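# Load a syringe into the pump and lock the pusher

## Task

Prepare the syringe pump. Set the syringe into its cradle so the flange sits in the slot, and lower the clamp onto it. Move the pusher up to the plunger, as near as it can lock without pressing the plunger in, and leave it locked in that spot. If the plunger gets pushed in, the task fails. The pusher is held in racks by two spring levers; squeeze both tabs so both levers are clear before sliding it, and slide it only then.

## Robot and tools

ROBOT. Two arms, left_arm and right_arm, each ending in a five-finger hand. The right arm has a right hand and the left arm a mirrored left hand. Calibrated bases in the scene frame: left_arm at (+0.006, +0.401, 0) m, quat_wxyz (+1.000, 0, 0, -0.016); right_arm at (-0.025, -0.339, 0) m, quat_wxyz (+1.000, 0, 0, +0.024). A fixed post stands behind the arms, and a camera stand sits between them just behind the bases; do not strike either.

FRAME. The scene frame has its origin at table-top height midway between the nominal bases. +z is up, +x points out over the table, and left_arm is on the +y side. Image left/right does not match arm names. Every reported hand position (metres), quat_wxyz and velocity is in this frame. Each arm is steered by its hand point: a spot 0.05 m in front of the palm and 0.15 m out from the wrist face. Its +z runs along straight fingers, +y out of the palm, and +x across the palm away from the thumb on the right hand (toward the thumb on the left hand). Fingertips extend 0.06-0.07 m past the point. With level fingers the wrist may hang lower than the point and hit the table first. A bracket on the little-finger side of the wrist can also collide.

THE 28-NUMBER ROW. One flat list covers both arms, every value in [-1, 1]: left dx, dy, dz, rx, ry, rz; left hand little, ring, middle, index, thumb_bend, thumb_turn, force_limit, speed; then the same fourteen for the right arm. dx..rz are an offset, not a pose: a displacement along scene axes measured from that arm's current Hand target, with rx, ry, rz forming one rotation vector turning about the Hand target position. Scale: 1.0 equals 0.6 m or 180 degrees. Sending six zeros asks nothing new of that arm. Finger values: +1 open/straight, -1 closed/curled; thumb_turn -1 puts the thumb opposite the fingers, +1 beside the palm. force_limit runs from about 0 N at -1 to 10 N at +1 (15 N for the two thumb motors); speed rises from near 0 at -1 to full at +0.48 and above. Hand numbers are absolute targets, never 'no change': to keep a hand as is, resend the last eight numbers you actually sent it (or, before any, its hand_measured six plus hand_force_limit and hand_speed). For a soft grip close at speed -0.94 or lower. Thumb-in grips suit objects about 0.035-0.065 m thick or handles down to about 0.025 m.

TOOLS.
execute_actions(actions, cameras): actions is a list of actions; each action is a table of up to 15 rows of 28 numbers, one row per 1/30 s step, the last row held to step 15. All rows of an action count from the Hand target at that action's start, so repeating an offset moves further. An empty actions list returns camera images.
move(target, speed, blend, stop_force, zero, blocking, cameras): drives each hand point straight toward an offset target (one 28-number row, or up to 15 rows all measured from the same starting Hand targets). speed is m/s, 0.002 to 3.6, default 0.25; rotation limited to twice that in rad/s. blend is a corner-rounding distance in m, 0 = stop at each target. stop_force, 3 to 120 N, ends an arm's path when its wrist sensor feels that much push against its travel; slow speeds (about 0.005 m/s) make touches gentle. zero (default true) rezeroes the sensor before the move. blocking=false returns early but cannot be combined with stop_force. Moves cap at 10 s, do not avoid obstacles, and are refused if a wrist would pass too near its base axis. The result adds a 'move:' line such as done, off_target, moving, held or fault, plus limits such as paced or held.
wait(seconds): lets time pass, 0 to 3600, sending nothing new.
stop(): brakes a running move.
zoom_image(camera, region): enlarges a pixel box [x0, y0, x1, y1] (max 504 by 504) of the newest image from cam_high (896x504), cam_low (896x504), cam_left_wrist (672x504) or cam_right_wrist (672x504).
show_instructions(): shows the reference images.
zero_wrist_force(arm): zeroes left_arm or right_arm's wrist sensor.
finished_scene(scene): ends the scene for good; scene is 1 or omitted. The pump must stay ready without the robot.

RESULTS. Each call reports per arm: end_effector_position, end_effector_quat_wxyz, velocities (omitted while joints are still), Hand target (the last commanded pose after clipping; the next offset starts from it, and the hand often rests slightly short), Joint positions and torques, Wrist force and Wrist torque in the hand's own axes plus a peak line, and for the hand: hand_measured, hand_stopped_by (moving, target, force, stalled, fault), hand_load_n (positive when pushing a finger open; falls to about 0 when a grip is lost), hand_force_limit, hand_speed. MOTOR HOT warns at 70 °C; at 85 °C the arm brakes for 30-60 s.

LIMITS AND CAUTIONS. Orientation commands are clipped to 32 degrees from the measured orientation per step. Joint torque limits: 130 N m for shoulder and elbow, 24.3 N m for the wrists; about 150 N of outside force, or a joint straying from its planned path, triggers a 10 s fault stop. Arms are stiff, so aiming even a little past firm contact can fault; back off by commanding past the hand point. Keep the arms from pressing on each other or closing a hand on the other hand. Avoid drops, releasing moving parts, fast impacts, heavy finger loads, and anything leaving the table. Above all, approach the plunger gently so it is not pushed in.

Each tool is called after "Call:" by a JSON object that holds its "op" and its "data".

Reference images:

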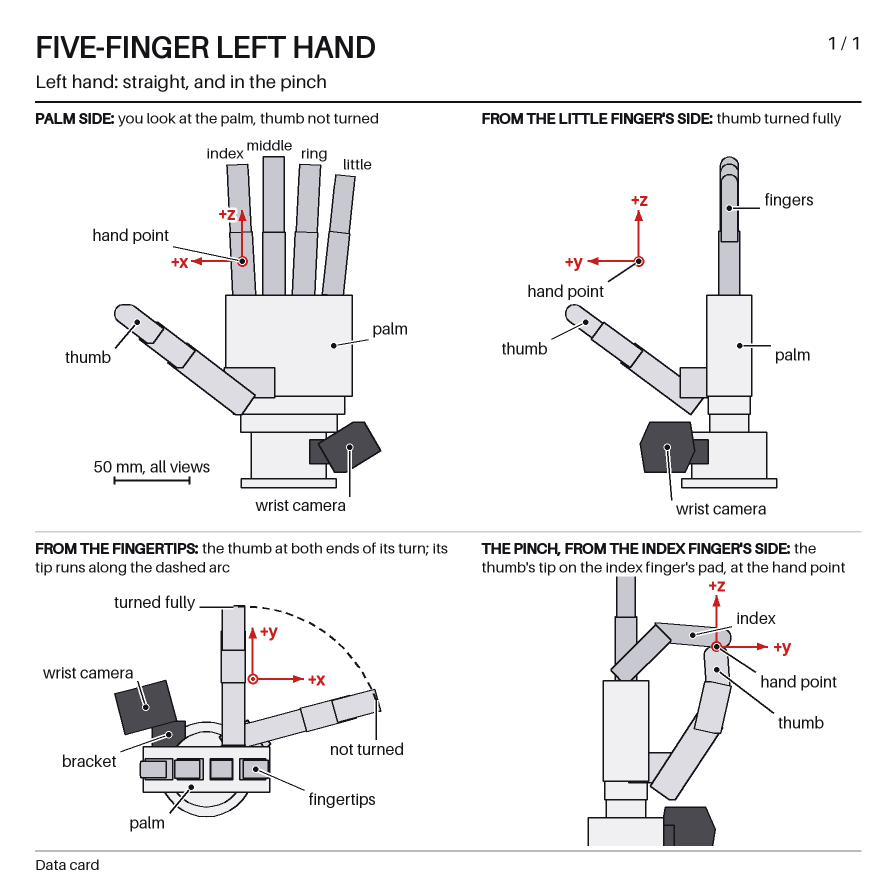

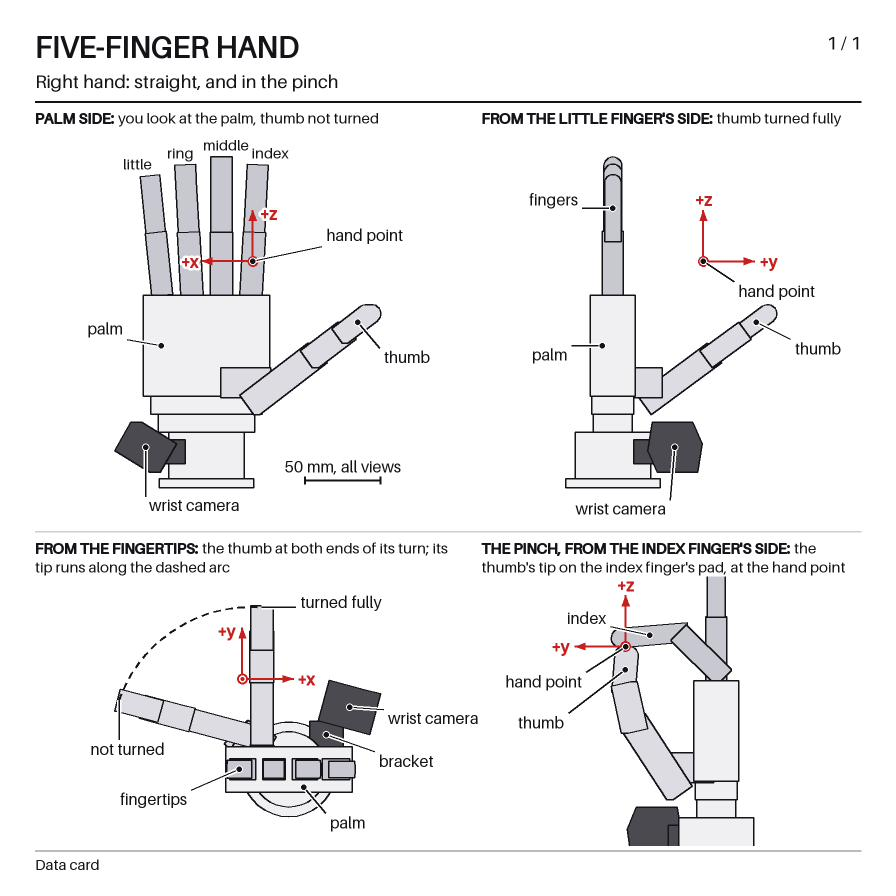

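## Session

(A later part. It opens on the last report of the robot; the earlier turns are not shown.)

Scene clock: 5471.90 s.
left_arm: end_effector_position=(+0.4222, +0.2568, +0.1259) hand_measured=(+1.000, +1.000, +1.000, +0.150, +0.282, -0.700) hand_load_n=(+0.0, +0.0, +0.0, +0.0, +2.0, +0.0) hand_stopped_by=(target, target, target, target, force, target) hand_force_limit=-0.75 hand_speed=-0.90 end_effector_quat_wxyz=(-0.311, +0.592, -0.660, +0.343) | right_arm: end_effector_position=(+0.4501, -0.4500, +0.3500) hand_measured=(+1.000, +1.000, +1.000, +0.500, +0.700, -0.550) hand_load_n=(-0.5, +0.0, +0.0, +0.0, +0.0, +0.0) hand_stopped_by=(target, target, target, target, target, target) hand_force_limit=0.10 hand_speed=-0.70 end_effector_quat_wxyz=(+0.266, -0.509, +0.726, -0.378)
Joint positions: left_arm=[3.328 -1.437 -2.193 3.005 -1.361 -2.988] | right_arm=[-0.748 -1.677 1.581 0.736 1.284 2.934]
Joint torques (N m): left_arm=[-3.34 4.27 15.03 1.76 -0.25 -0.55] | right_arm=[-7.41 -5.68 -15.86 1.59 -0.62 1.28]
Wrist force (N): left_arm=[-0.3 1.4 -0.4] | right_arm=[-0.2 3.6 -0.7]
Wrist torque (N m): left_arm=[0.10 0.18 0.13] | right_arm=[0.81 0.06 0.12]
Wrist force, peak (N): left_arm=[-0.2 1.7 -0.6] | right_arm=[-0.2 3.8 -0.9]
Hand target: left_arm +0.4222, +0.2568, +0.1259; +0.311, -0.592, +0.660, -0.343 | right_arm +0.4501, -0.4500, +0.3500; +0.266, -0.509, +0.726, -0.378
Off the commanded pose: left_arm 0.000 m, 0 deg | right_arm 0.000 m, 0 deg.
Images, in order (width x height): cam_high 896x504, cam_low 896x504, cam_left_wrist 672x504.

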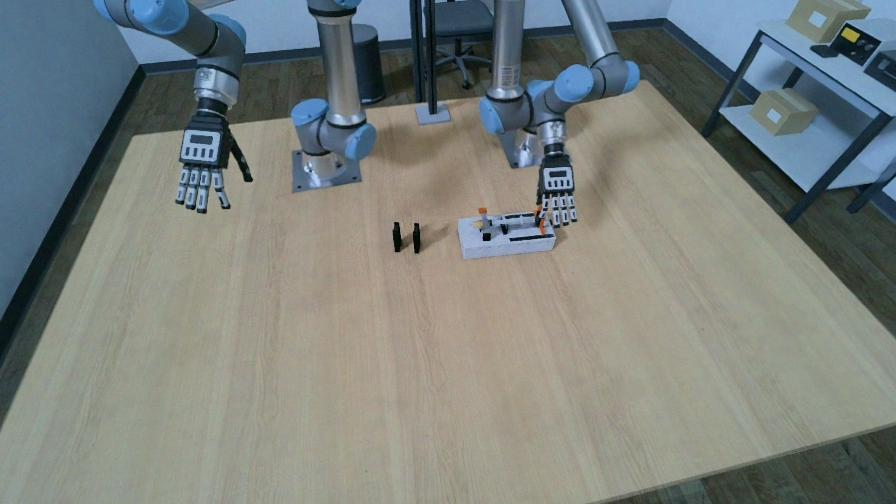

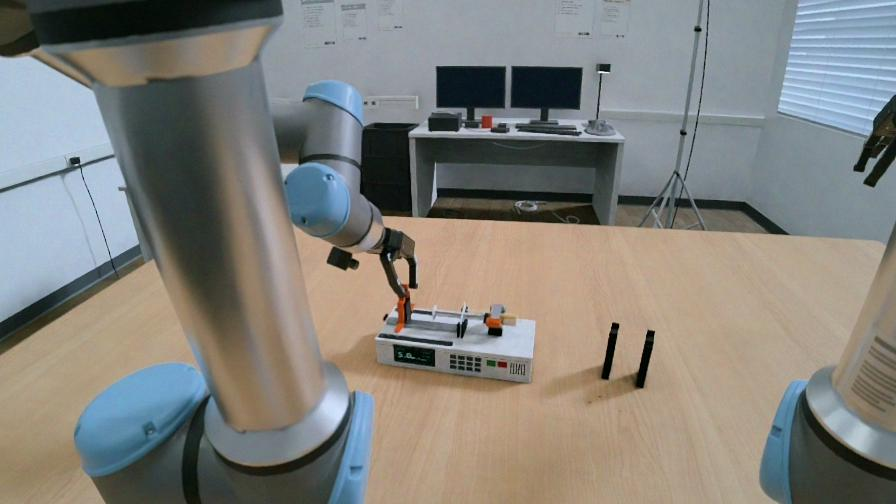

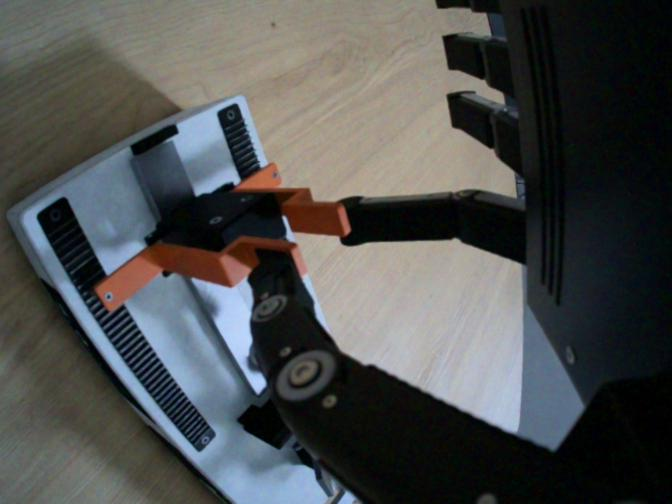

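Call:
{"op": "execute_actions", "data": {"actions": [[[0,0,0,0,0,0,1,1,1,0.15,0.45,-0.7,-0.75,-0.8,0,0,0,0,0,0,1,1,1,0.5,0.7,-0.55,0.1,-0.7]],[[0,0,0,0,0,0,1,1,1,0.15,0.45,-0.55,-0.3,-0.8,0,0,0,0,0,0,1,1,1,0.5,0.7,-0.55,0.1,-0.7]]]}}

Call:
{"op": "move", "data": {"target": [[0,0.0117,0,0,0,0,1,1,1,0.15,0.45,-0.55,-0.3,-0.8,0,0,0,0,0,0,1,1,1,0.5,0.7,-0.55,0.1,-0.7]], "speed": 0.02, "stop_force": 3, "cameras": ["cam_low","cam_high","cam_left_wrist"]}}

Call:
{"op": "zoom_image", "data": {"camera": "cam_left_wrist", "region": [60, 60, 440, 440]}}

Call:
{"op": "zoom_image", "data": {"camera": "cam_low", "region": [370, 250, 450, 340]}}

Scene clock: 5505.87 s.
left_arm: end_effector_position=(+0.4222, +0.2568, +0.1259) hand_measured=(+1.000, +1.000, +1.000, +0.150, +0.450, -0.550) hand_load_n=(+0.0, +0.0, +0.0, +0.0, +0.0, -0.5) hand_stopped_by=(target, target, target, target, target, target) hand_force_limit=-0.30 hand_speed=-0.80 end_effector_quat_wxyz=(-0.311, +0.592, -0.660, +0.343) | right_arm: end_effector_position=(+0.4501, -0.4500, +0.3500) hand_measured=(+1.000, +1.000, +1.000, +0.500, +0.700, -0.550) hand_load_n=(+0.0, +0.0, +0.0, +0.0, +0.0, +0.0) hand_stopped_by=(target, target, target, target, target, target) hand_force_limit=0.10 hand_speed=-0.70 end_effector_quat_wxyz=(+0.266, -0.509, +0.726, -0.378)
Joint positions: left_arm=[3.328 -1.437 -2.193 3.005 -1.361 -2.988] | right_arm=[-0.748 -1.677 1.581 0.736 1.284 2.934]
Joint torques (N m): left_arm=[-4.83 8.74 28.19 1.76 -0.39 -0.58] | right_arm=[-7.4 -6.08 -16.56 1.56 -0.79 1.4]
Wrist force (N): left_arm=[-0.3 -0.8 0.5] | right_arm=[-0.1 3.0 -0.7]
Wrist torque (N m): left_arm=[-0.08 0.18 0.16] | right_arm=[0.73 0.05 0.12]
Wrist force, peak (N): left_arm=[-0.2 1.6 -0.6] | right_arm=[0.0 3.9 -0.2]
Hand target: left_arm +0.4222, +0.2568, +0.1259; +0.311, -0.592, +0.660, -0.343 | right_arm +0.4501, -0.4500, +0.3500; +0.266, -0.509, +0.726, -0.378
Off the commanded pose: left_arm 0.000 m, 0 deg | right_arm 0.000 m, 0 deg.

Scene clock: 5507.20 s.
left_arm: end_effector_position=(+0.4222, +0.2638, +0.1259) hand_measured=(+1.000, +1.000, +1.000, +0.150, +0.450, -0.550) hand_load_n=(+0.0, +0.0, +0.0, +0.5, +0.0, +0.0) hand_stopped_by=(target, target, target, target, target, target) hand_force_limit=-0.30 hand_speed=-0.80 end_effector_quat_wxyz=(-0.311, +0.592, -0.660, +0.343) | right_arm: end_effector_position=(+0.4501, -0.4500, +0.3500) hand_measured=(+1.000, +1.000, +1.000, +0.500, +0.700, -0.550) hand_load_n=(+0.0, +0.0, +0.0, +0.0, +0.0, -0.5) hand_stopped_by=(target, target, target, target, target, target) hand_force_limit=0.10 hand_speed=-0.70 end_effector_quat_wxyz=(+0.266, -0.509, +0.726, -0.378)
Joint positions: left_arm=[3.358 -1.431 -2.199 3.001 -1.337 -2.97] | right_arm=[-0.748 -1.677 1.581 0.736 1.284 2.934]
Joint torques (N m): left_arm=[9.26 24.92 7.08 -2.3 1.72 2.34] | right_arm=[-7.44 -5.53 -15.29 1.55 -0.8 1.3]
Wrist force (N): left_arm=[-0.2 -1.2 0.5] | right_arm=[-0.1 3.3 -0.8]
Wrist torque (N m): left_arm=[-0.14 0.17 0.19] | right_arm=[0.78 0.04 0.14]
Wrist force, peak (N): left_arm=[-0.7 -1.3 0.9] | right_arm=[-0.3 3.9 -0.6]
Hand target: left_arm +0.4222, +0.2638, +0.1259; +0.311, -0.592, +0.660, -0.343 | right_arm +0.4501, -0.4500, +0.3500; +0.266, -0.509, +0.726, -0.378
Off the commanded pose: left_arm 0.000 m, 0 deg | right_arm 0.000 m, 0 deg.
move: done
Images, in order (width x height): cam_high 896x504, cam_low 896x504, cam_left_wrist 672x504.

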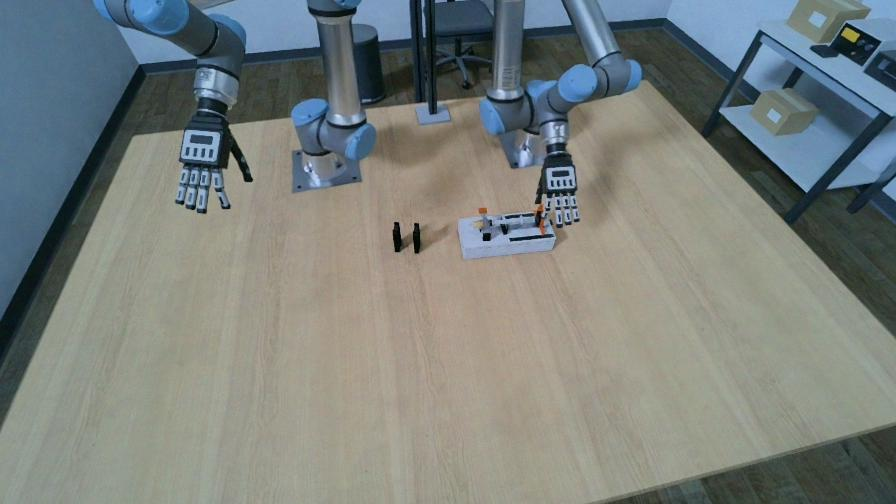

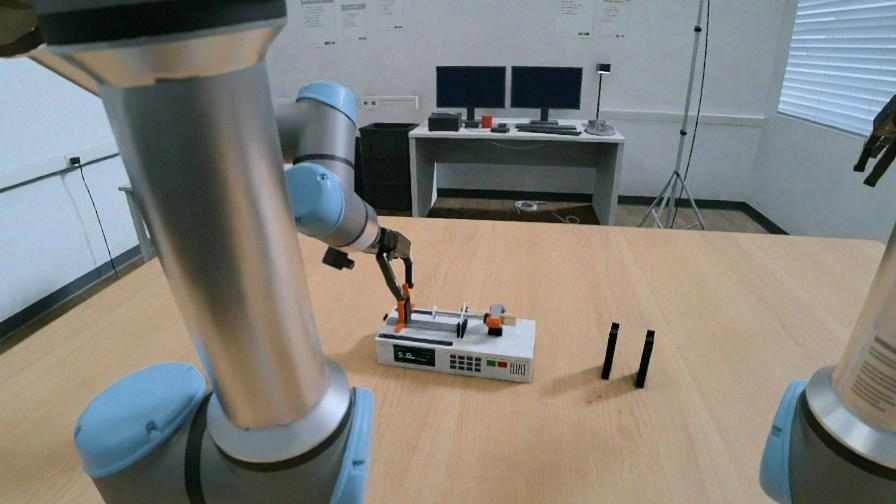

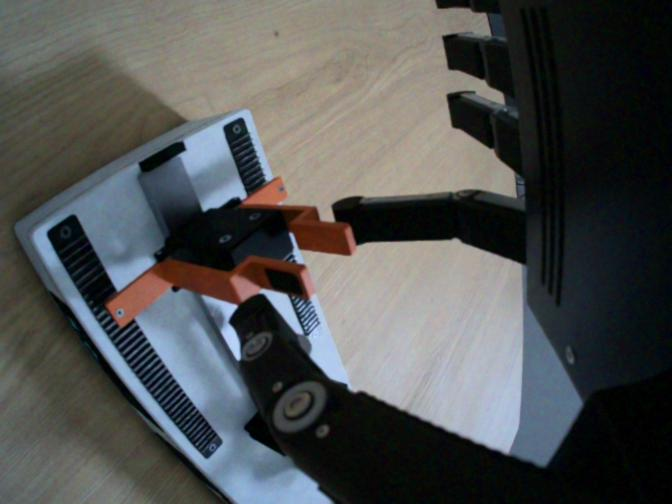

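Scaled by 1.326 from the camera's image (finer frame: 960x720).

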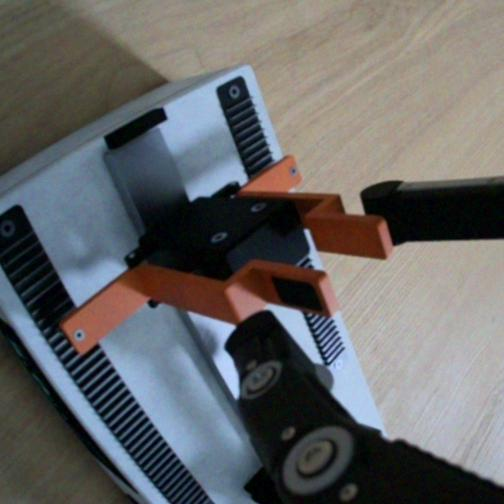

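Scaled by 5.600 from the camera's image (finer frame: 1280x720).

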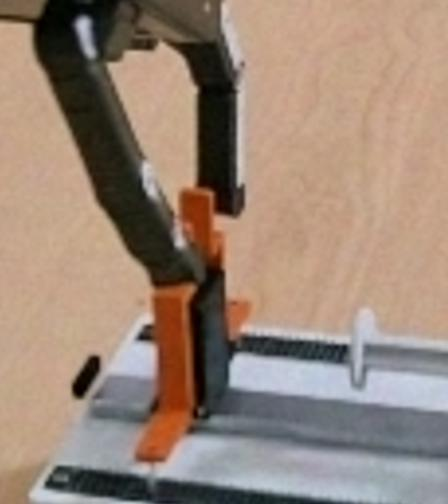

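Call:
{"op": "execute_actions", "data": {"actions": [[[0,0,0,0,0,0,1,1,1,0.15,0.45,-0.62,-0.3,-0.8,0,0,0,0,0,0,1,1,1,0.5,0.7,-0.55,0.1,-0.7]],[[0,0,0,0,0,0,1,1,1,0.15,0.2,-0.62,-0.75,-0.9,0,0,0,0,0,0,1,1,1,0.5,0.7,-0.55,0.1,-0.7]],[[0,0,0,0,0,0,1,1,1,0.0,0.2,-0.62,-0.75,-0.9,0,0,0,0,0,0,1,1,1,0.5,0.7,-0.55,0.1,-0.7]],[[0,0,0,0,0,0,1,1,1,0.0,0.2,-0.62,-0.75,-0.9,0,0,0,0,0,0,1,1,1,0.5,0.7,-0.55,0.1,-0.7]]], "cameras": ["cam_low","cam_high","cam_left_wrist"]}}

Call:
{"op": "zoom_image", "data": {"camera": "cam_left_wrist", "region": [60, 60, 440, 440]}}

Call:
{"op": "zoom_image", "data": {"camera": "cam_low", "region": [370, 250, 450, 340]}}

Scene clock: 5533.97 s.
left_arm: end_effector_position=(+0.4222, +0.2638, +0.1259) hand_measured=(+1.000, +1.000, +1.000, +0.040, +0.284, -0.620) hand_load_n=(+0.0, +0.0, +0.0, +2.0, +2.0, +0.0) hand_stopped_by=(target, target, target, force, force, target) hand_force_limit=-0.75 hand_speed=-0.90 end_effector_quat_wxyz=(-0.311, +0.592, -0.660, +0.343) | right_arm: end_effector_position=(+0.4501, -0.4500, +0.3500) hand_measured=(+1.000, +1.000, +1.000, +0.500, +0.700, -0.550) hand_load_n=(+0.0, +0.0, +0.0, +0.0, +0.0, +0.0) hand_stopped_by=(target, target, target, target, target, target) hand_force_limit=0.10 hand_speed=-0.70 end_effector_quat_wxyz=(+0.266, -0.509, +0.726, -0.378)
Joint positions: left_arm=[3.358 -1.431 -2.199 3.001 -1.337 -2.97] | right_arm=[-0.748 -1.677 1.581 0.736 1.284 2.934]
Joint torques (N m): left_arm=[7.78 23.85 7.48 -2.18 1.52 2.13] | right_arm=[-7.84 -5.89 -16.05 1.61 -0.76 1.41]
Wrist force (N): left_arm=[-0.3 -0.2 1.4] | right_arm=[-0.1 3.4 -0.5]
Wrist torque (N m): left_arm=[-0.01 0.21 0.15] | right_arm=[0.78 0.03 0.13]
Wrist force, peak (N): left_arm=[-0.4 -1.9 2.8] | right_arm=[-0.2 3.9 -0.9]
Hand target: left_arm +0.4222, +0.2638, +0.1259; +0.311, -0.592, +0.660, -0.343 | right_arm +0.4501, -0.4500, +0.3500; +0.266, -0.509, +0.726, -0.378
Off the commanded pose: left_arm 0.000 m, 0 deg | right_arm 0.000 m, 0 deg.
Images, in order (width x height): cam_high 896x504, cam_low 896x504, cam_left_wrist 672x504.

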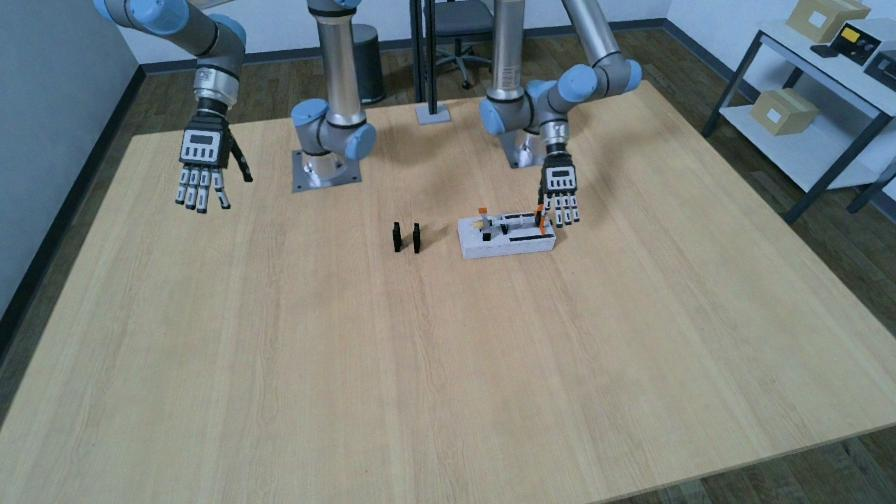

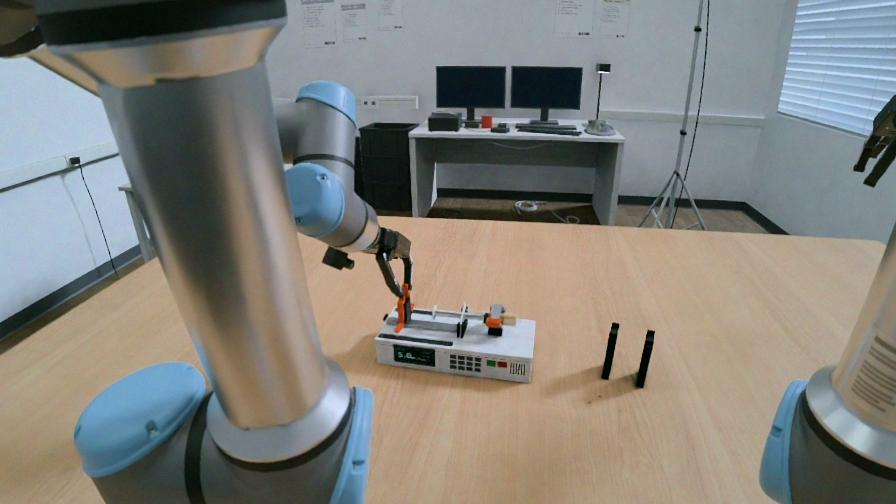

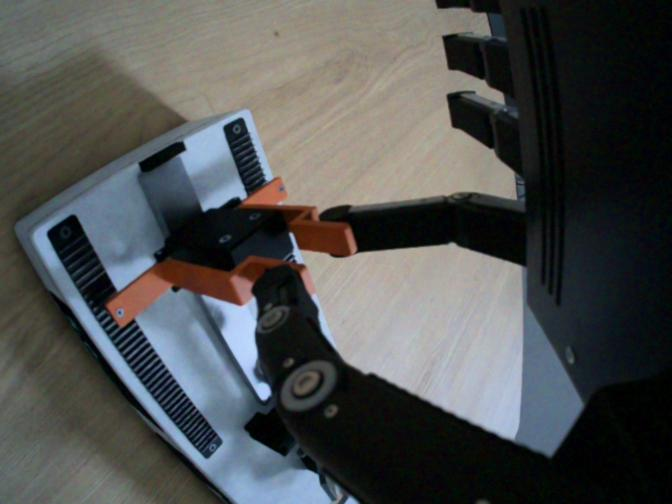

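Scaled by 1.326 from the camera's image (finer frame: 960x720).

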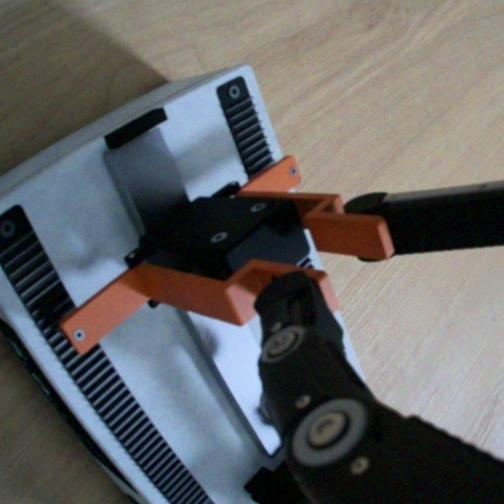

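Scaled by 5.600 from the camera's image (finer frame: 1280x720).

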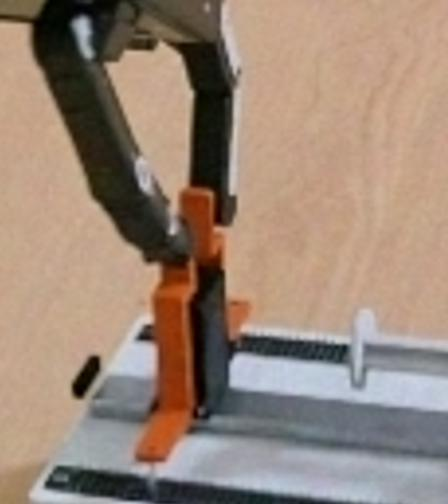

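Call:
{"op": "execute_actions", "data": {"actions": [[[0,0,0,0,0,0,1,1,1,-0.03,0.21,-0.62,0.2,-0.9,0,0,0,0,0,0,1,1,1,0.5,0.7,-0.55,0.1,-0.7]],[[0,0,0,0,0,0,1,1,1,-0.03,0.21,-0.62,0.2,-0.9,0,0,0,0,0,0,1,1,1,0.5,0.7,-0.55,0.1,-0.7]]], "cameras": ["cam_low","cam_high","cam_left_wrist"]}}

Call:
{"op": "zoom_image", "data": {"camera": "cam_left_wrist", "region": [60, 60, 440, 440]}}

Call:
{"op": "zoom_image", "data": {"camera": "cam_low", "region": [370, 250, 450, 340]}}

Scene clock: 5546.00 s.
left_arm: end_effector_position=(+0.4222, +0.2638, +0.1259) hand_measured=(+1.000, +1.000, +1.000, -0.028, +0.212, -0.620) hand_load_n=(+0.0, +0.0, +0.0, +5.0, +3.5, +0.5) hand_stopped_by=(target, target, target, target, target, target) hand_force_limit=0.20 hand_speed=-0.90 end_effector_quat_wxyz=(-0.311, +0.592, -0.660, +0.343) | right_arm: end_effector_position=(+0.4501, -0.4500, +0.3500) hand_measured=(+1.000, +1.000, +1.000, +0.500, +0.700, -0.550) hand_load_n=(+0.0, +0.0, +0.0, +0.0, +0.0, +0.0) hand_stopped_by=(target, target, target, target, target, target) hand_force_limit=0.10 hand_speed=-0.70 end_effector_quat_wxyz=(+0.266, -0.509, +0.726, -0.378)
Joint positions: left_arm=[3.358 -1.431 -2.199 3.001 -1.337 -2.97] | right_arm=[-0.748 -1.677 1.581 0.736 1.284 2.934]
Joint torques (N m): left_arm=[7.31 23.27 12.99 -2.36 1.33 1.73] | right_arm=[-7.1 -5.91 -15.57 1.51 -0.65 1.32]
Wrist force (N): left_arm=[0.5 -1.7 2.3] | right_arm=[-0.2 3.3 -0.7]
Wrist torque (N m): left_arm=[-0.18 0.16 0.19] | right_arm=[0.77 0.05 0.12]
Wrist force, peak (N): left_arm=[0.5 -0.9 3.2] | right_arm=[-0.1 3.9 -0.9]
Hand target: left_arm +0.4222, +0.2638, +0.1259; +0.311, -0.592, +0.660, -0.343 | right_arm +0.4501, -0.4500, +0.3500; +0.266, -0.509, +0.726, -0.378
Off the commanded pose: left_arm 0.000 m, 0 deg | right_arm 0.000 m, 0 deg.
Images, in order (width x height): cam_high 896x504, cam_low 896x504, cam_left_wrist 672x504.

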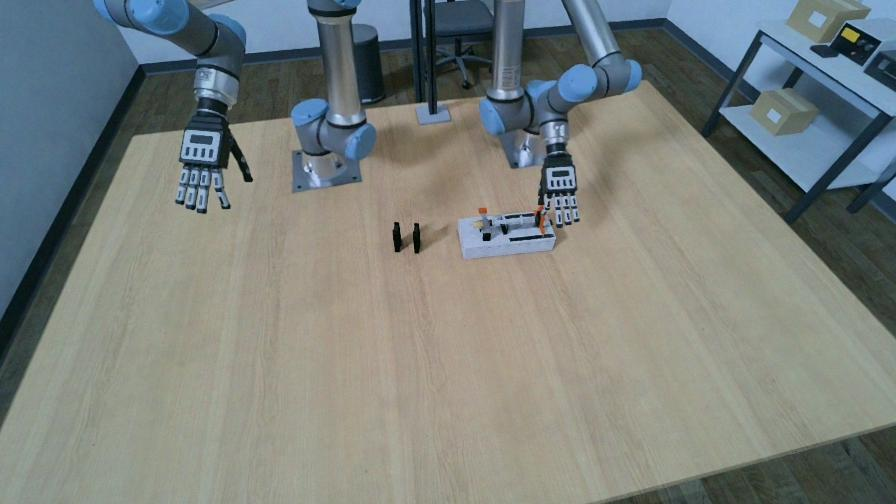

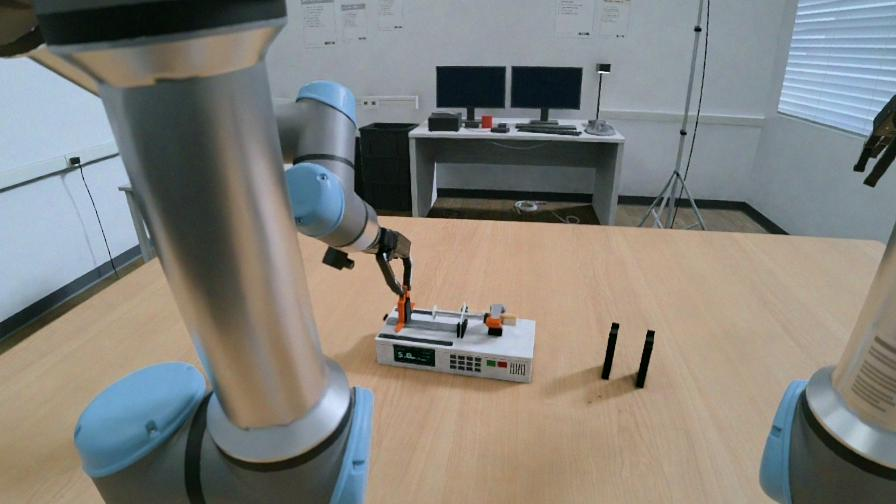

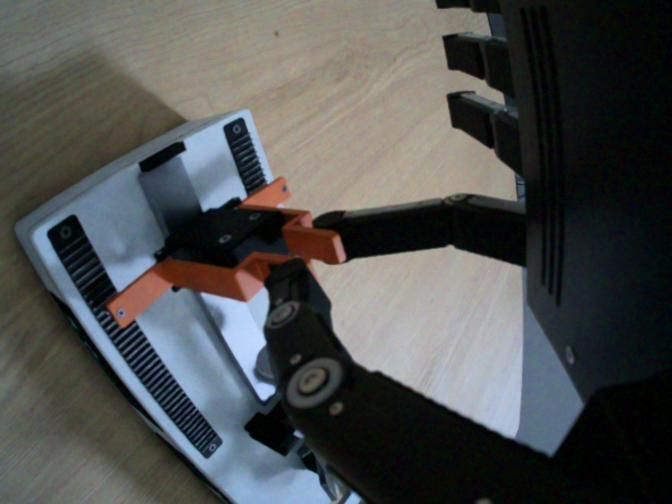

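Scaled by 1.326 from the camera's image (finer frame: 960x720).

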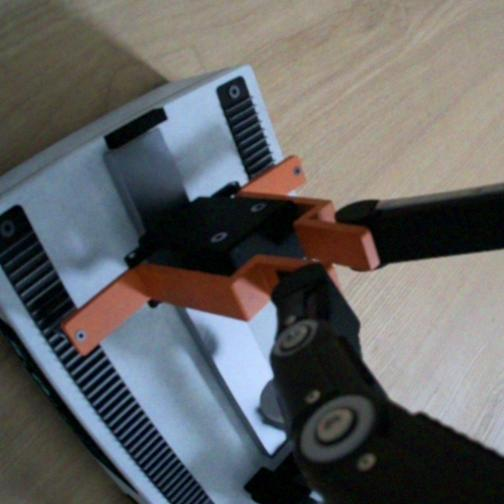

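Scaled by 5.600 from the camera's image (finer frame: 1280x720).

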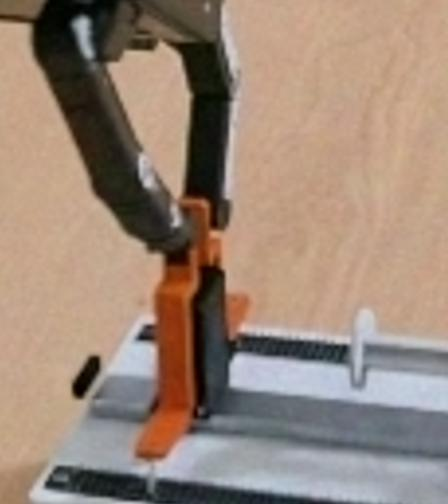

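Call:
{"op": "execute_actions", "data": {"actions": [[[0,0,0,0,0,0,1,1,1,-0.08,0.14,-0.62,0.6,-0.9,0,0,0,0,0,0,1,1,1,0.5,0.7,-0.55,0.1,-0.7]],[[0,0,0,0,0,0,1,1,1,-0.08,0.14,-0.62,0.6,-0.9,0,0,0,0,0,0,1,1,1,0.5,0.7,-0.55,0.1,-0.7]]], "cameras": ["cam_low","cam_high","cam_left_wrist"]}}

Call:
{"op": "zoom_image", "data": {"camera": "cam_left_wrist", "region": [20, 130, 360, 350]}}

Call:
{"op": "zoom_image", "data": {"camera": "cam_low", "region": [370, 250, 450, 340]}}

Scene clock: 5557.87 s.
left_arm: end_effector_position=(+0.4222, +0.2638, +0.1259) hand_measured=(+1.000, +1.000, +1.000, -0.052, +0.142, -0.620) hand_load_n=(+0.0, +0.0, +0.0, +8.5, +2.5, +0.0) hand_stopped_by=(target, target, target, force, target, target) hand_force_limit=0.60 hand_speed=-0.90 end_effector_quat_wxyz=(-0.311, +0.592, -0.660, +0.343) | right_arm: end_effector_position=(+0.4501, -0.4500, +0.3500) hand_measured=(+1.000, +1.000, +1.000, +0.500, +0.700, -0.550) hand_load_n=(+0.0, +0.0, -0.5, +0.0, +0.0, +0.0) hand_stopped_by=(target, target, target, target, target, target) hand_force_limit=0.10 hand_speed=-0.70 end_effector_quat_wxyz=(+0.266, -0.509, +0.726, -0.378)
Joint positions: left_arm=[3.358 -1.431 -2.199 3.001 -1.337 -2.97] | right_arm=[-0.748 -1.677 1.581 0.736 1.284 2.934]
Joint torques (N m): left_arm=[5.82 23.57 16.78 -2.13 1.19 1.48] | right_arm=[-7.11 -5.87 -15.65 1.61 -0.79 1.41]
Wrist force (N): left_arm=[0.1 -4.9 4.2] | right_arm=[0.2 3.8 -0.3]
Wrist torque (N m): left_arm=[-0.35 0.23 0.17] | right_arm=[0.83 -0.01 0.16]
Wrist force, peak (N): left_arm=[0.4 -4.9 4.7] | right_arm=[-0.1 3.9 -0.7]
Hand target: left_arm +0.4222, +0.2638, +0.1259; +0.311, -0.592, +0.660, -0.343 | right_arm +0.4501, -0.4500, +0.3500; +0.266, -0.509, +0.726, -0.378
Off the commanded pose: left_arm 0.000 m, 0 deg | right_arm 0.000 m, 0 deg.
Images, in order (width x height): cam_high 896x504, cam_low 896x504, cam_left_wrist 672x504.

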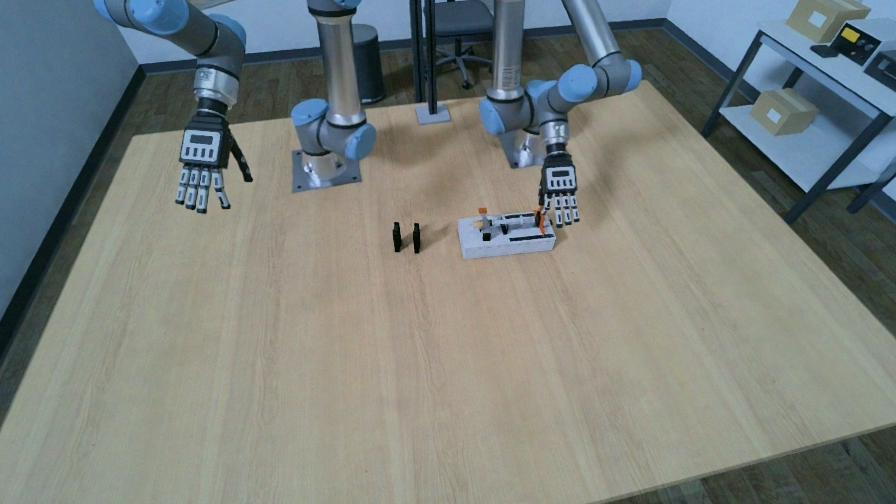

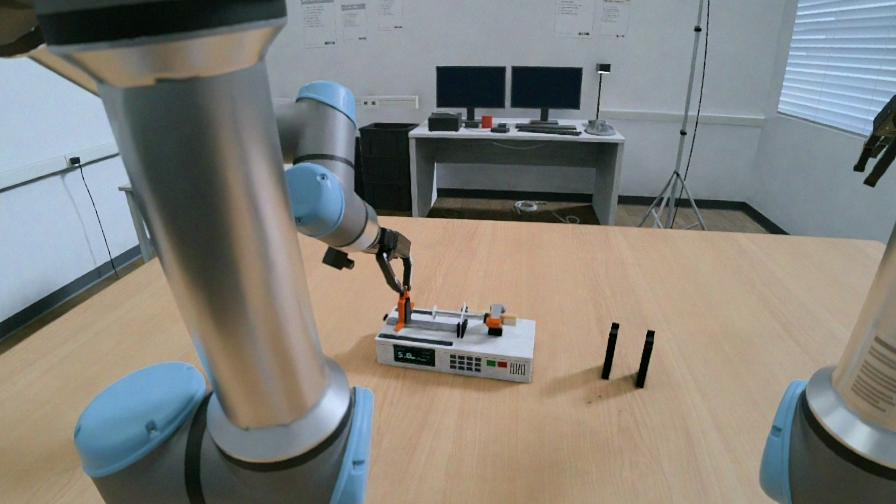

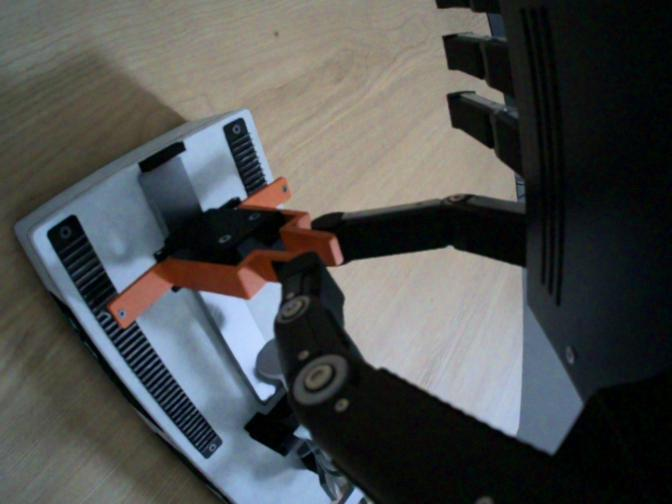

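Scaled by 1.482 from the camera's image (finer frame: 960x720).

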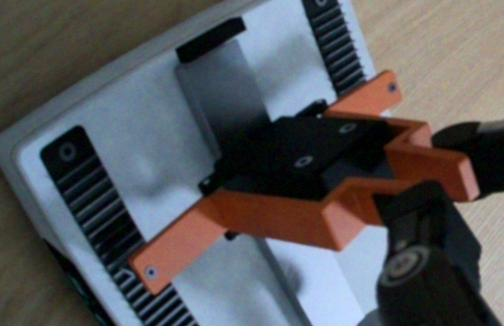

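Scaled by 5.600 from the camera's image (finer frame: 1280x720).

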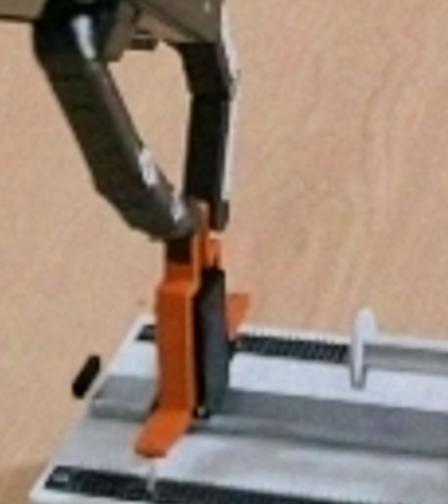

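Call:
{"op": "execute_actions", "data": {"actions": [[[0,0,0,0,0,0,1,1,1,-0.08,0.25,-0.62,0.6,-0.9,0,0,0,0,0,0,1,1,1,0.5,0.7,-0.55,0.1,-0.7]]]}}

Call:
{"op": "move", "data": {"target": [[0.0083,-0.0012,-0.001,0,0,0,1,1,1,-0.08,0.25,-0.62,0.6,-0.9,0,0,0,0,0,0,1,1,1,0.5,0.7,-0.55,0.1,-0.7]], "speed": 0.01, "cameras": ["cam_low","cam_left_wrist"]}}

Call:
{"op": "zoom_image", "data": {"camera": "cam_left_wrist", "region": [20, 130, 360, 350]}}

Call:
{"op": "zoom_image", "data": {"camera": "cam_low", "region": [370, 250, 450, 340]}}

Scene clock: 5579.43 s.
left_arm: end_effector_position=(+0.4222, +0.2638, +0.1259) hand_measured=(+1.000, +1.000, +1.000, -0.052, +0.250, -0.620) hand_load_n=(+0.5, +0.0, +0.0, +8.0, +2.0, +0.0) hand_stopped_by=(target, target, target, force, target, target) hand_force_limit=0.60 hand_speed=-0.90 end_effector_quat_wxyz=(-0.311, +0.592, -0.660, +0.343) | right_arm: end_effector_position=(+0.4501, -0.4500, +0.3500) hand_measured=(+1.000, +1.000, +1.000, +0.500, +0.700, -0.550) hand_load_n=(+0.0, +0.0, +0.0, +0.0, +0.0, +0.0) hand_stopped_by=(target, target, target, target, target, target) hand_force_limit=0.10 hand_speed=-0.70 end_effector_quat_wxyz=(+0.266, -0.509, +0.726, -0.378)
Joint positions: left_arm=[3.358 -1.431 -2.199 3.001 -1.337 -2.97] | right_arm=[-0.748 -1.677 1.581 0.736 1.284 2.934]
Joint torques (N m): left_arm=[4.89 21.21 21.01 -2.32 1.13 1.16] | right_arm=[-6.98 -5.89 -15.41 1.53 -0.62 1.45]
Wrist force (N): left_arm=[0.2 -5.2 5.3] | right_arm=[-0.2 3.4 -1.0]
Wrist torque (N m): left_arm=[-0.38 0.24 0.19] | right_arm=[0.81 0.07 0.12]
Wrist force, peak (N): left_arm=[-0.2 -6.2 4.3] | right_arm=[0.1 3.8 -0.9]
Hand target: left_arm +0.4222, +0.2638, +0.1259; +0.311, -0.592, +0.660, -0.343 | right_arm +0.4501, -0.4500, +0.3500; +0.266, -0.509, +0.726, -0.378
Off the commanded pose: left_arm 0.000 m, 0 deg | right_arm 0.000 m, 0 deg.

Scene clock: 5580.23 s.
left_arm: end_effector_position=(+0.4271, +0.2631, +0.1253) hand_measured=(+1.000, +1.000, +1.000, -0.054, +0.252, -0.620) hand_load_n=(+0.0, +0.0, +0.0, +3.0, +3.5, +0.0) hand_stopped_by=(target, target, target, force, target, target) hand_force_limit=0.60 hand_speed=-0.90 end_effector_quat_wxyz=(-0.311, +0.592, -0.660, +0.343) | right_arm: end_effector_position=(+0.4501, -0.4500, +0.3500) hand_measured=(+1.000, +1.000, +1.000, +0.500, +0.700, -0.550) hand_load_n=(+0.0, +0.0, +0.0, +0.0, -0.5, +0.0) hand_stopped_by=(target, target, target, target, target, target) hand_force_limit=0.10 hand_speed=-0.70 end_effector_quat_wxyz=(+0.266, -0.509, +0.726, -0.378)
Joint positions: left_arm=[3.351 -1.446 -2.188 3.006 -1.342 -2.974] | right_arm=[-0.748 -1.677 1.581 0.736 1.284 2.934]
Joint torques (N m): left_arm=[-8.03 1.7 29.53 1.9 -1.46 -2.13] | right_arm=[-7.39 -5.18 -15.28 1.64 -0.88 1.38]
Wrist force (N): left_arm=[0.0 -1.8 -1.7] | right_arm=[-0.2 3.4 -0.8]
Wrist torque (N m): left_arm=[0.01 0.14 0.25] | right_arm=[0.80 0.07 0.13]
Wrist force, peak (N): left_arm=[0.1 -4.8 5.0] | right_arm=[-0.3 3.7 -0.6]
Hand target: left_arm +0.4272, +0.2631, +0.1253; +0.311, -0.592, +0.660, -0.343 | right_arm +0.4501, -0.4500, +0.3500; +0.266, -0.509, +0.726, -0.378
Off the commanded pose: left_arm 0.000 m, 0 deg | right_arm 0.000 m, 0 deg.
move: done

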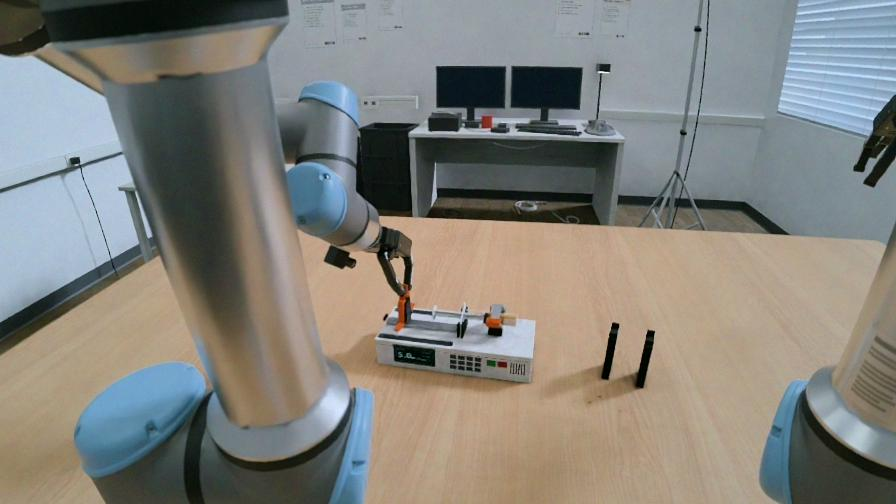

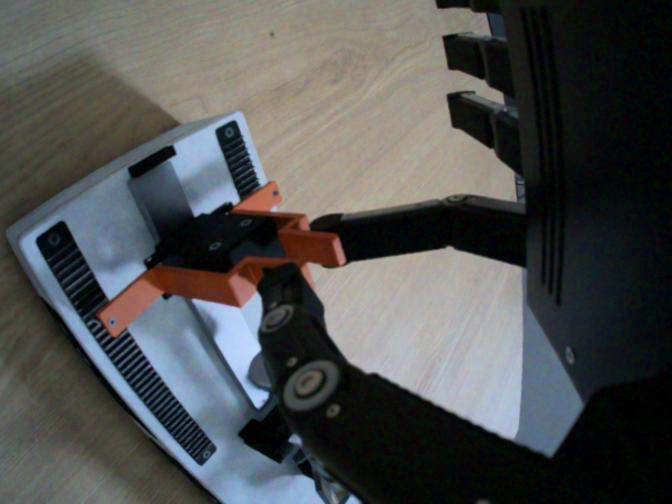

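Scaled by 1.482 from the camera's image (finer frame: 960x720).

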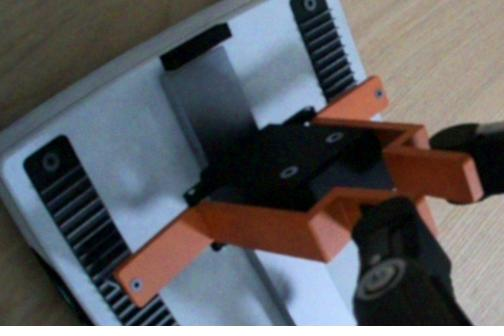

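Scaled by 5.600 from the camera's image (finer frame: 1280x720).

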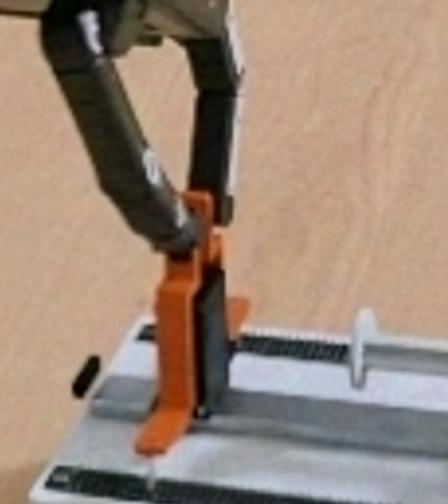

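Call:
{"op": "execute_actions", "data": {"actions": [[[0,0,0,0,0,0,1,1,1,-0.12,0.22,-0.62,0.8,-0.9,0,0,0,0,0,0,1,1,1,0.5,0.7,-0.55,0.1,-0.7]],[[0,0,0,0,0,0,1,1,1,-0.12,0.22,-0.62,0.8,-0.9,0,0,0,0,0,0,1,1,1,0.5,0.7,-0.55,0.1,-0.7]]], "cameras": ["cam_low","cam_left_wrist","cam_high"]}}

Call:
{"op": "zoom_image", "data": {"camera": "cam_left_wrist", "region": [20, 130, 360, 350]}}

Call:
{"op": "zoom_image", "data": {"camera": "cam_low", "region": [370, 250, 450, 340]}}

Call:
{"op": "zoom_image", "data": {"camera": "cam_high", "region": [510, 180, 570, 245]}}

Scene clock: 5592.23 s.
left_arm: end_effector_position=(+0.4272, +0.2631, +0.1253) hand_measured=(+1.000, +1.000, +1.000, -0.118, +0.228, -0.620) hand_load_n=(+0.0, +0.0, +0.0, +6.5, +10.0, +0.0) hand_stopped_by=(target, target, target, target, target, target) hand_force_limit=0.80 hand_speed=-0.90 end_effector_quat_wxyz=(-0.311, +0.592, -0.660, +0.343) | right_arm: end_effector_position=(+0.4501, -0.4500, +0.3500) hand_measured=(+1.000, +1.000, +1.000, +0.500, +0.700, -0.550) hand_load_n=(+0.0, +0.0, +0.0, +0.0, +0.0, +0.0) hand_stopped_by=(target, target, target, target, target, target) hand_force_limit=0.10 hand_speed=-0.70 end_effector_quat_wxyz=(+0.266, -0.509, +0.726, -0.378)
Joint positions: left_arm=[3.351 -1.446 -2.188 3.006 -1.342 -2.974] | right_arm=[-0.748 -1.677 1.581 0.736 1.284 2.934]
Joint torques (N m): left_arm=[-3.72 10.67 28.65 1.97 -1.35 -2.23] | right_arm=[-8.06 -5.41 -15.44 1.41 -0.65 1.38]
Wrist force (N): left_arm=[1.5 2.7 -0.3] | right_arm=[-0.1 3.5 -1.0]
Wrist torque (N m): left_arm=[0.09 0.07 0.26] | right_arm=[0.83 0.05 0.14]
Wrist force, peak (N): left_arm=[1.4 4.0 -0.8] | right_arm=[0.1 4.0 -0.8]
Hand target: left_arm +0.4272, +0.2631, +0.1253; +0.311, -0.592, +0.660, -0.343 | right_arm +0.4501, -0.4500, +0.3500; +0.266, -0.509, +0.726, -0.378
Off the commanded pose: left_arm 0.000 m, 0 deg | right_arm 0.000 m, 0 deg.
Images, in order (width x height): cam_high 896x504, cam_low 896x504, cam_left_wrist 672x504.

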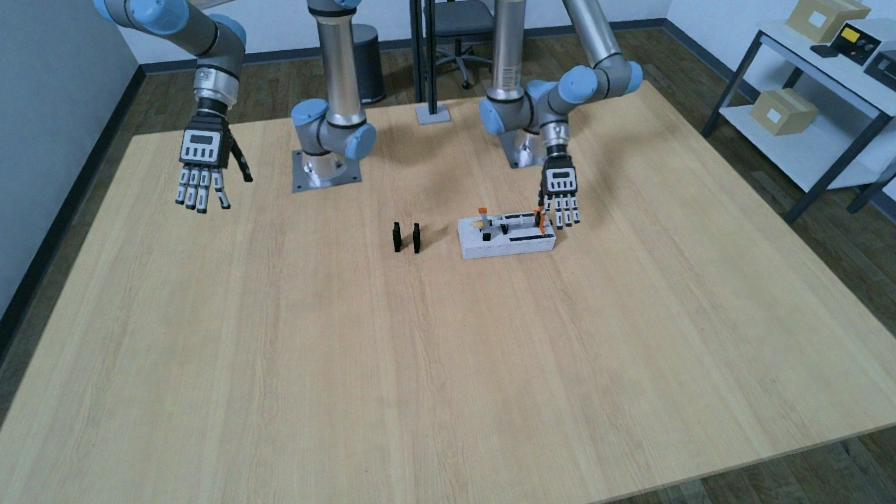

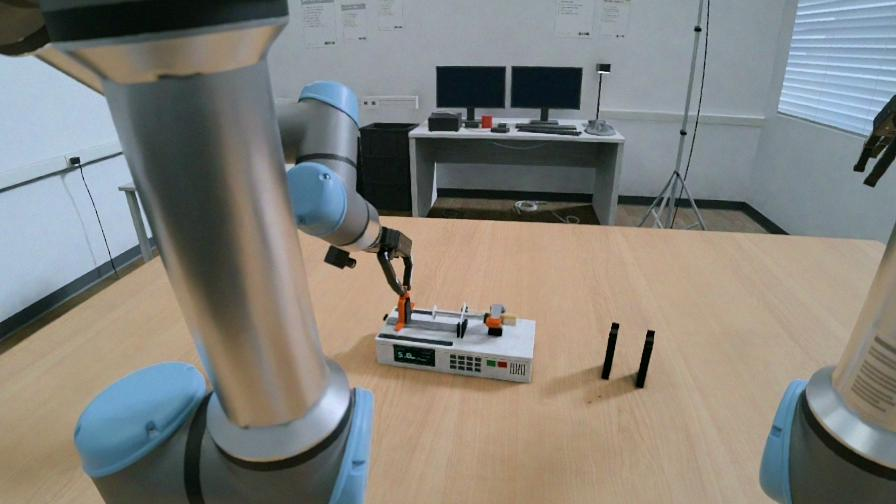

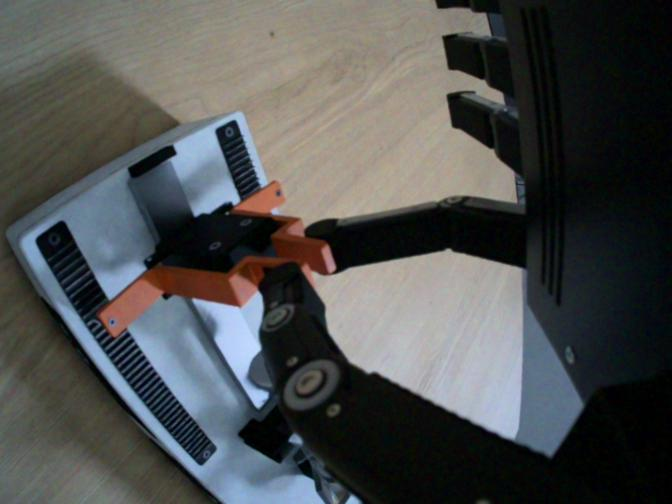

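Scaled by 1.482 from the camera's image (finer frame: 960x720).

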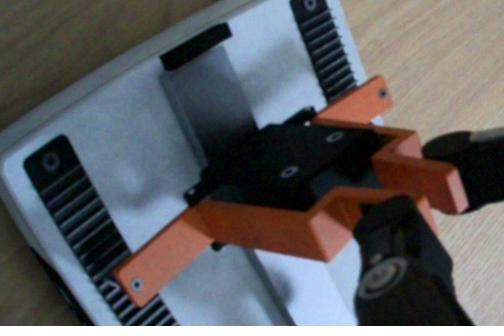

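Scaled by 5.600 from the camera's image (finer frame: 1280x720).

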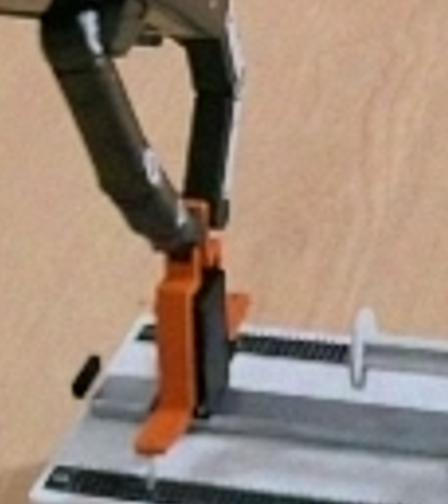

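Scaled by 7.754 from the camera's image (finer frame: 1280x720).

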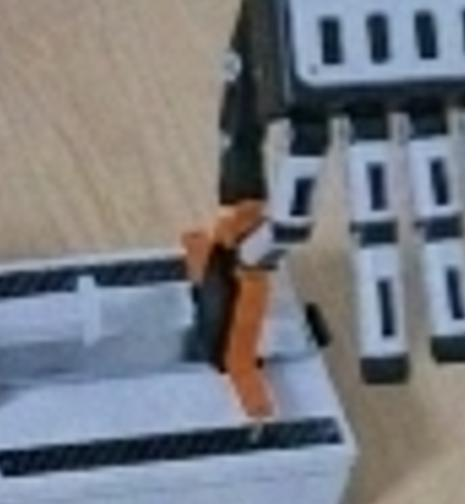

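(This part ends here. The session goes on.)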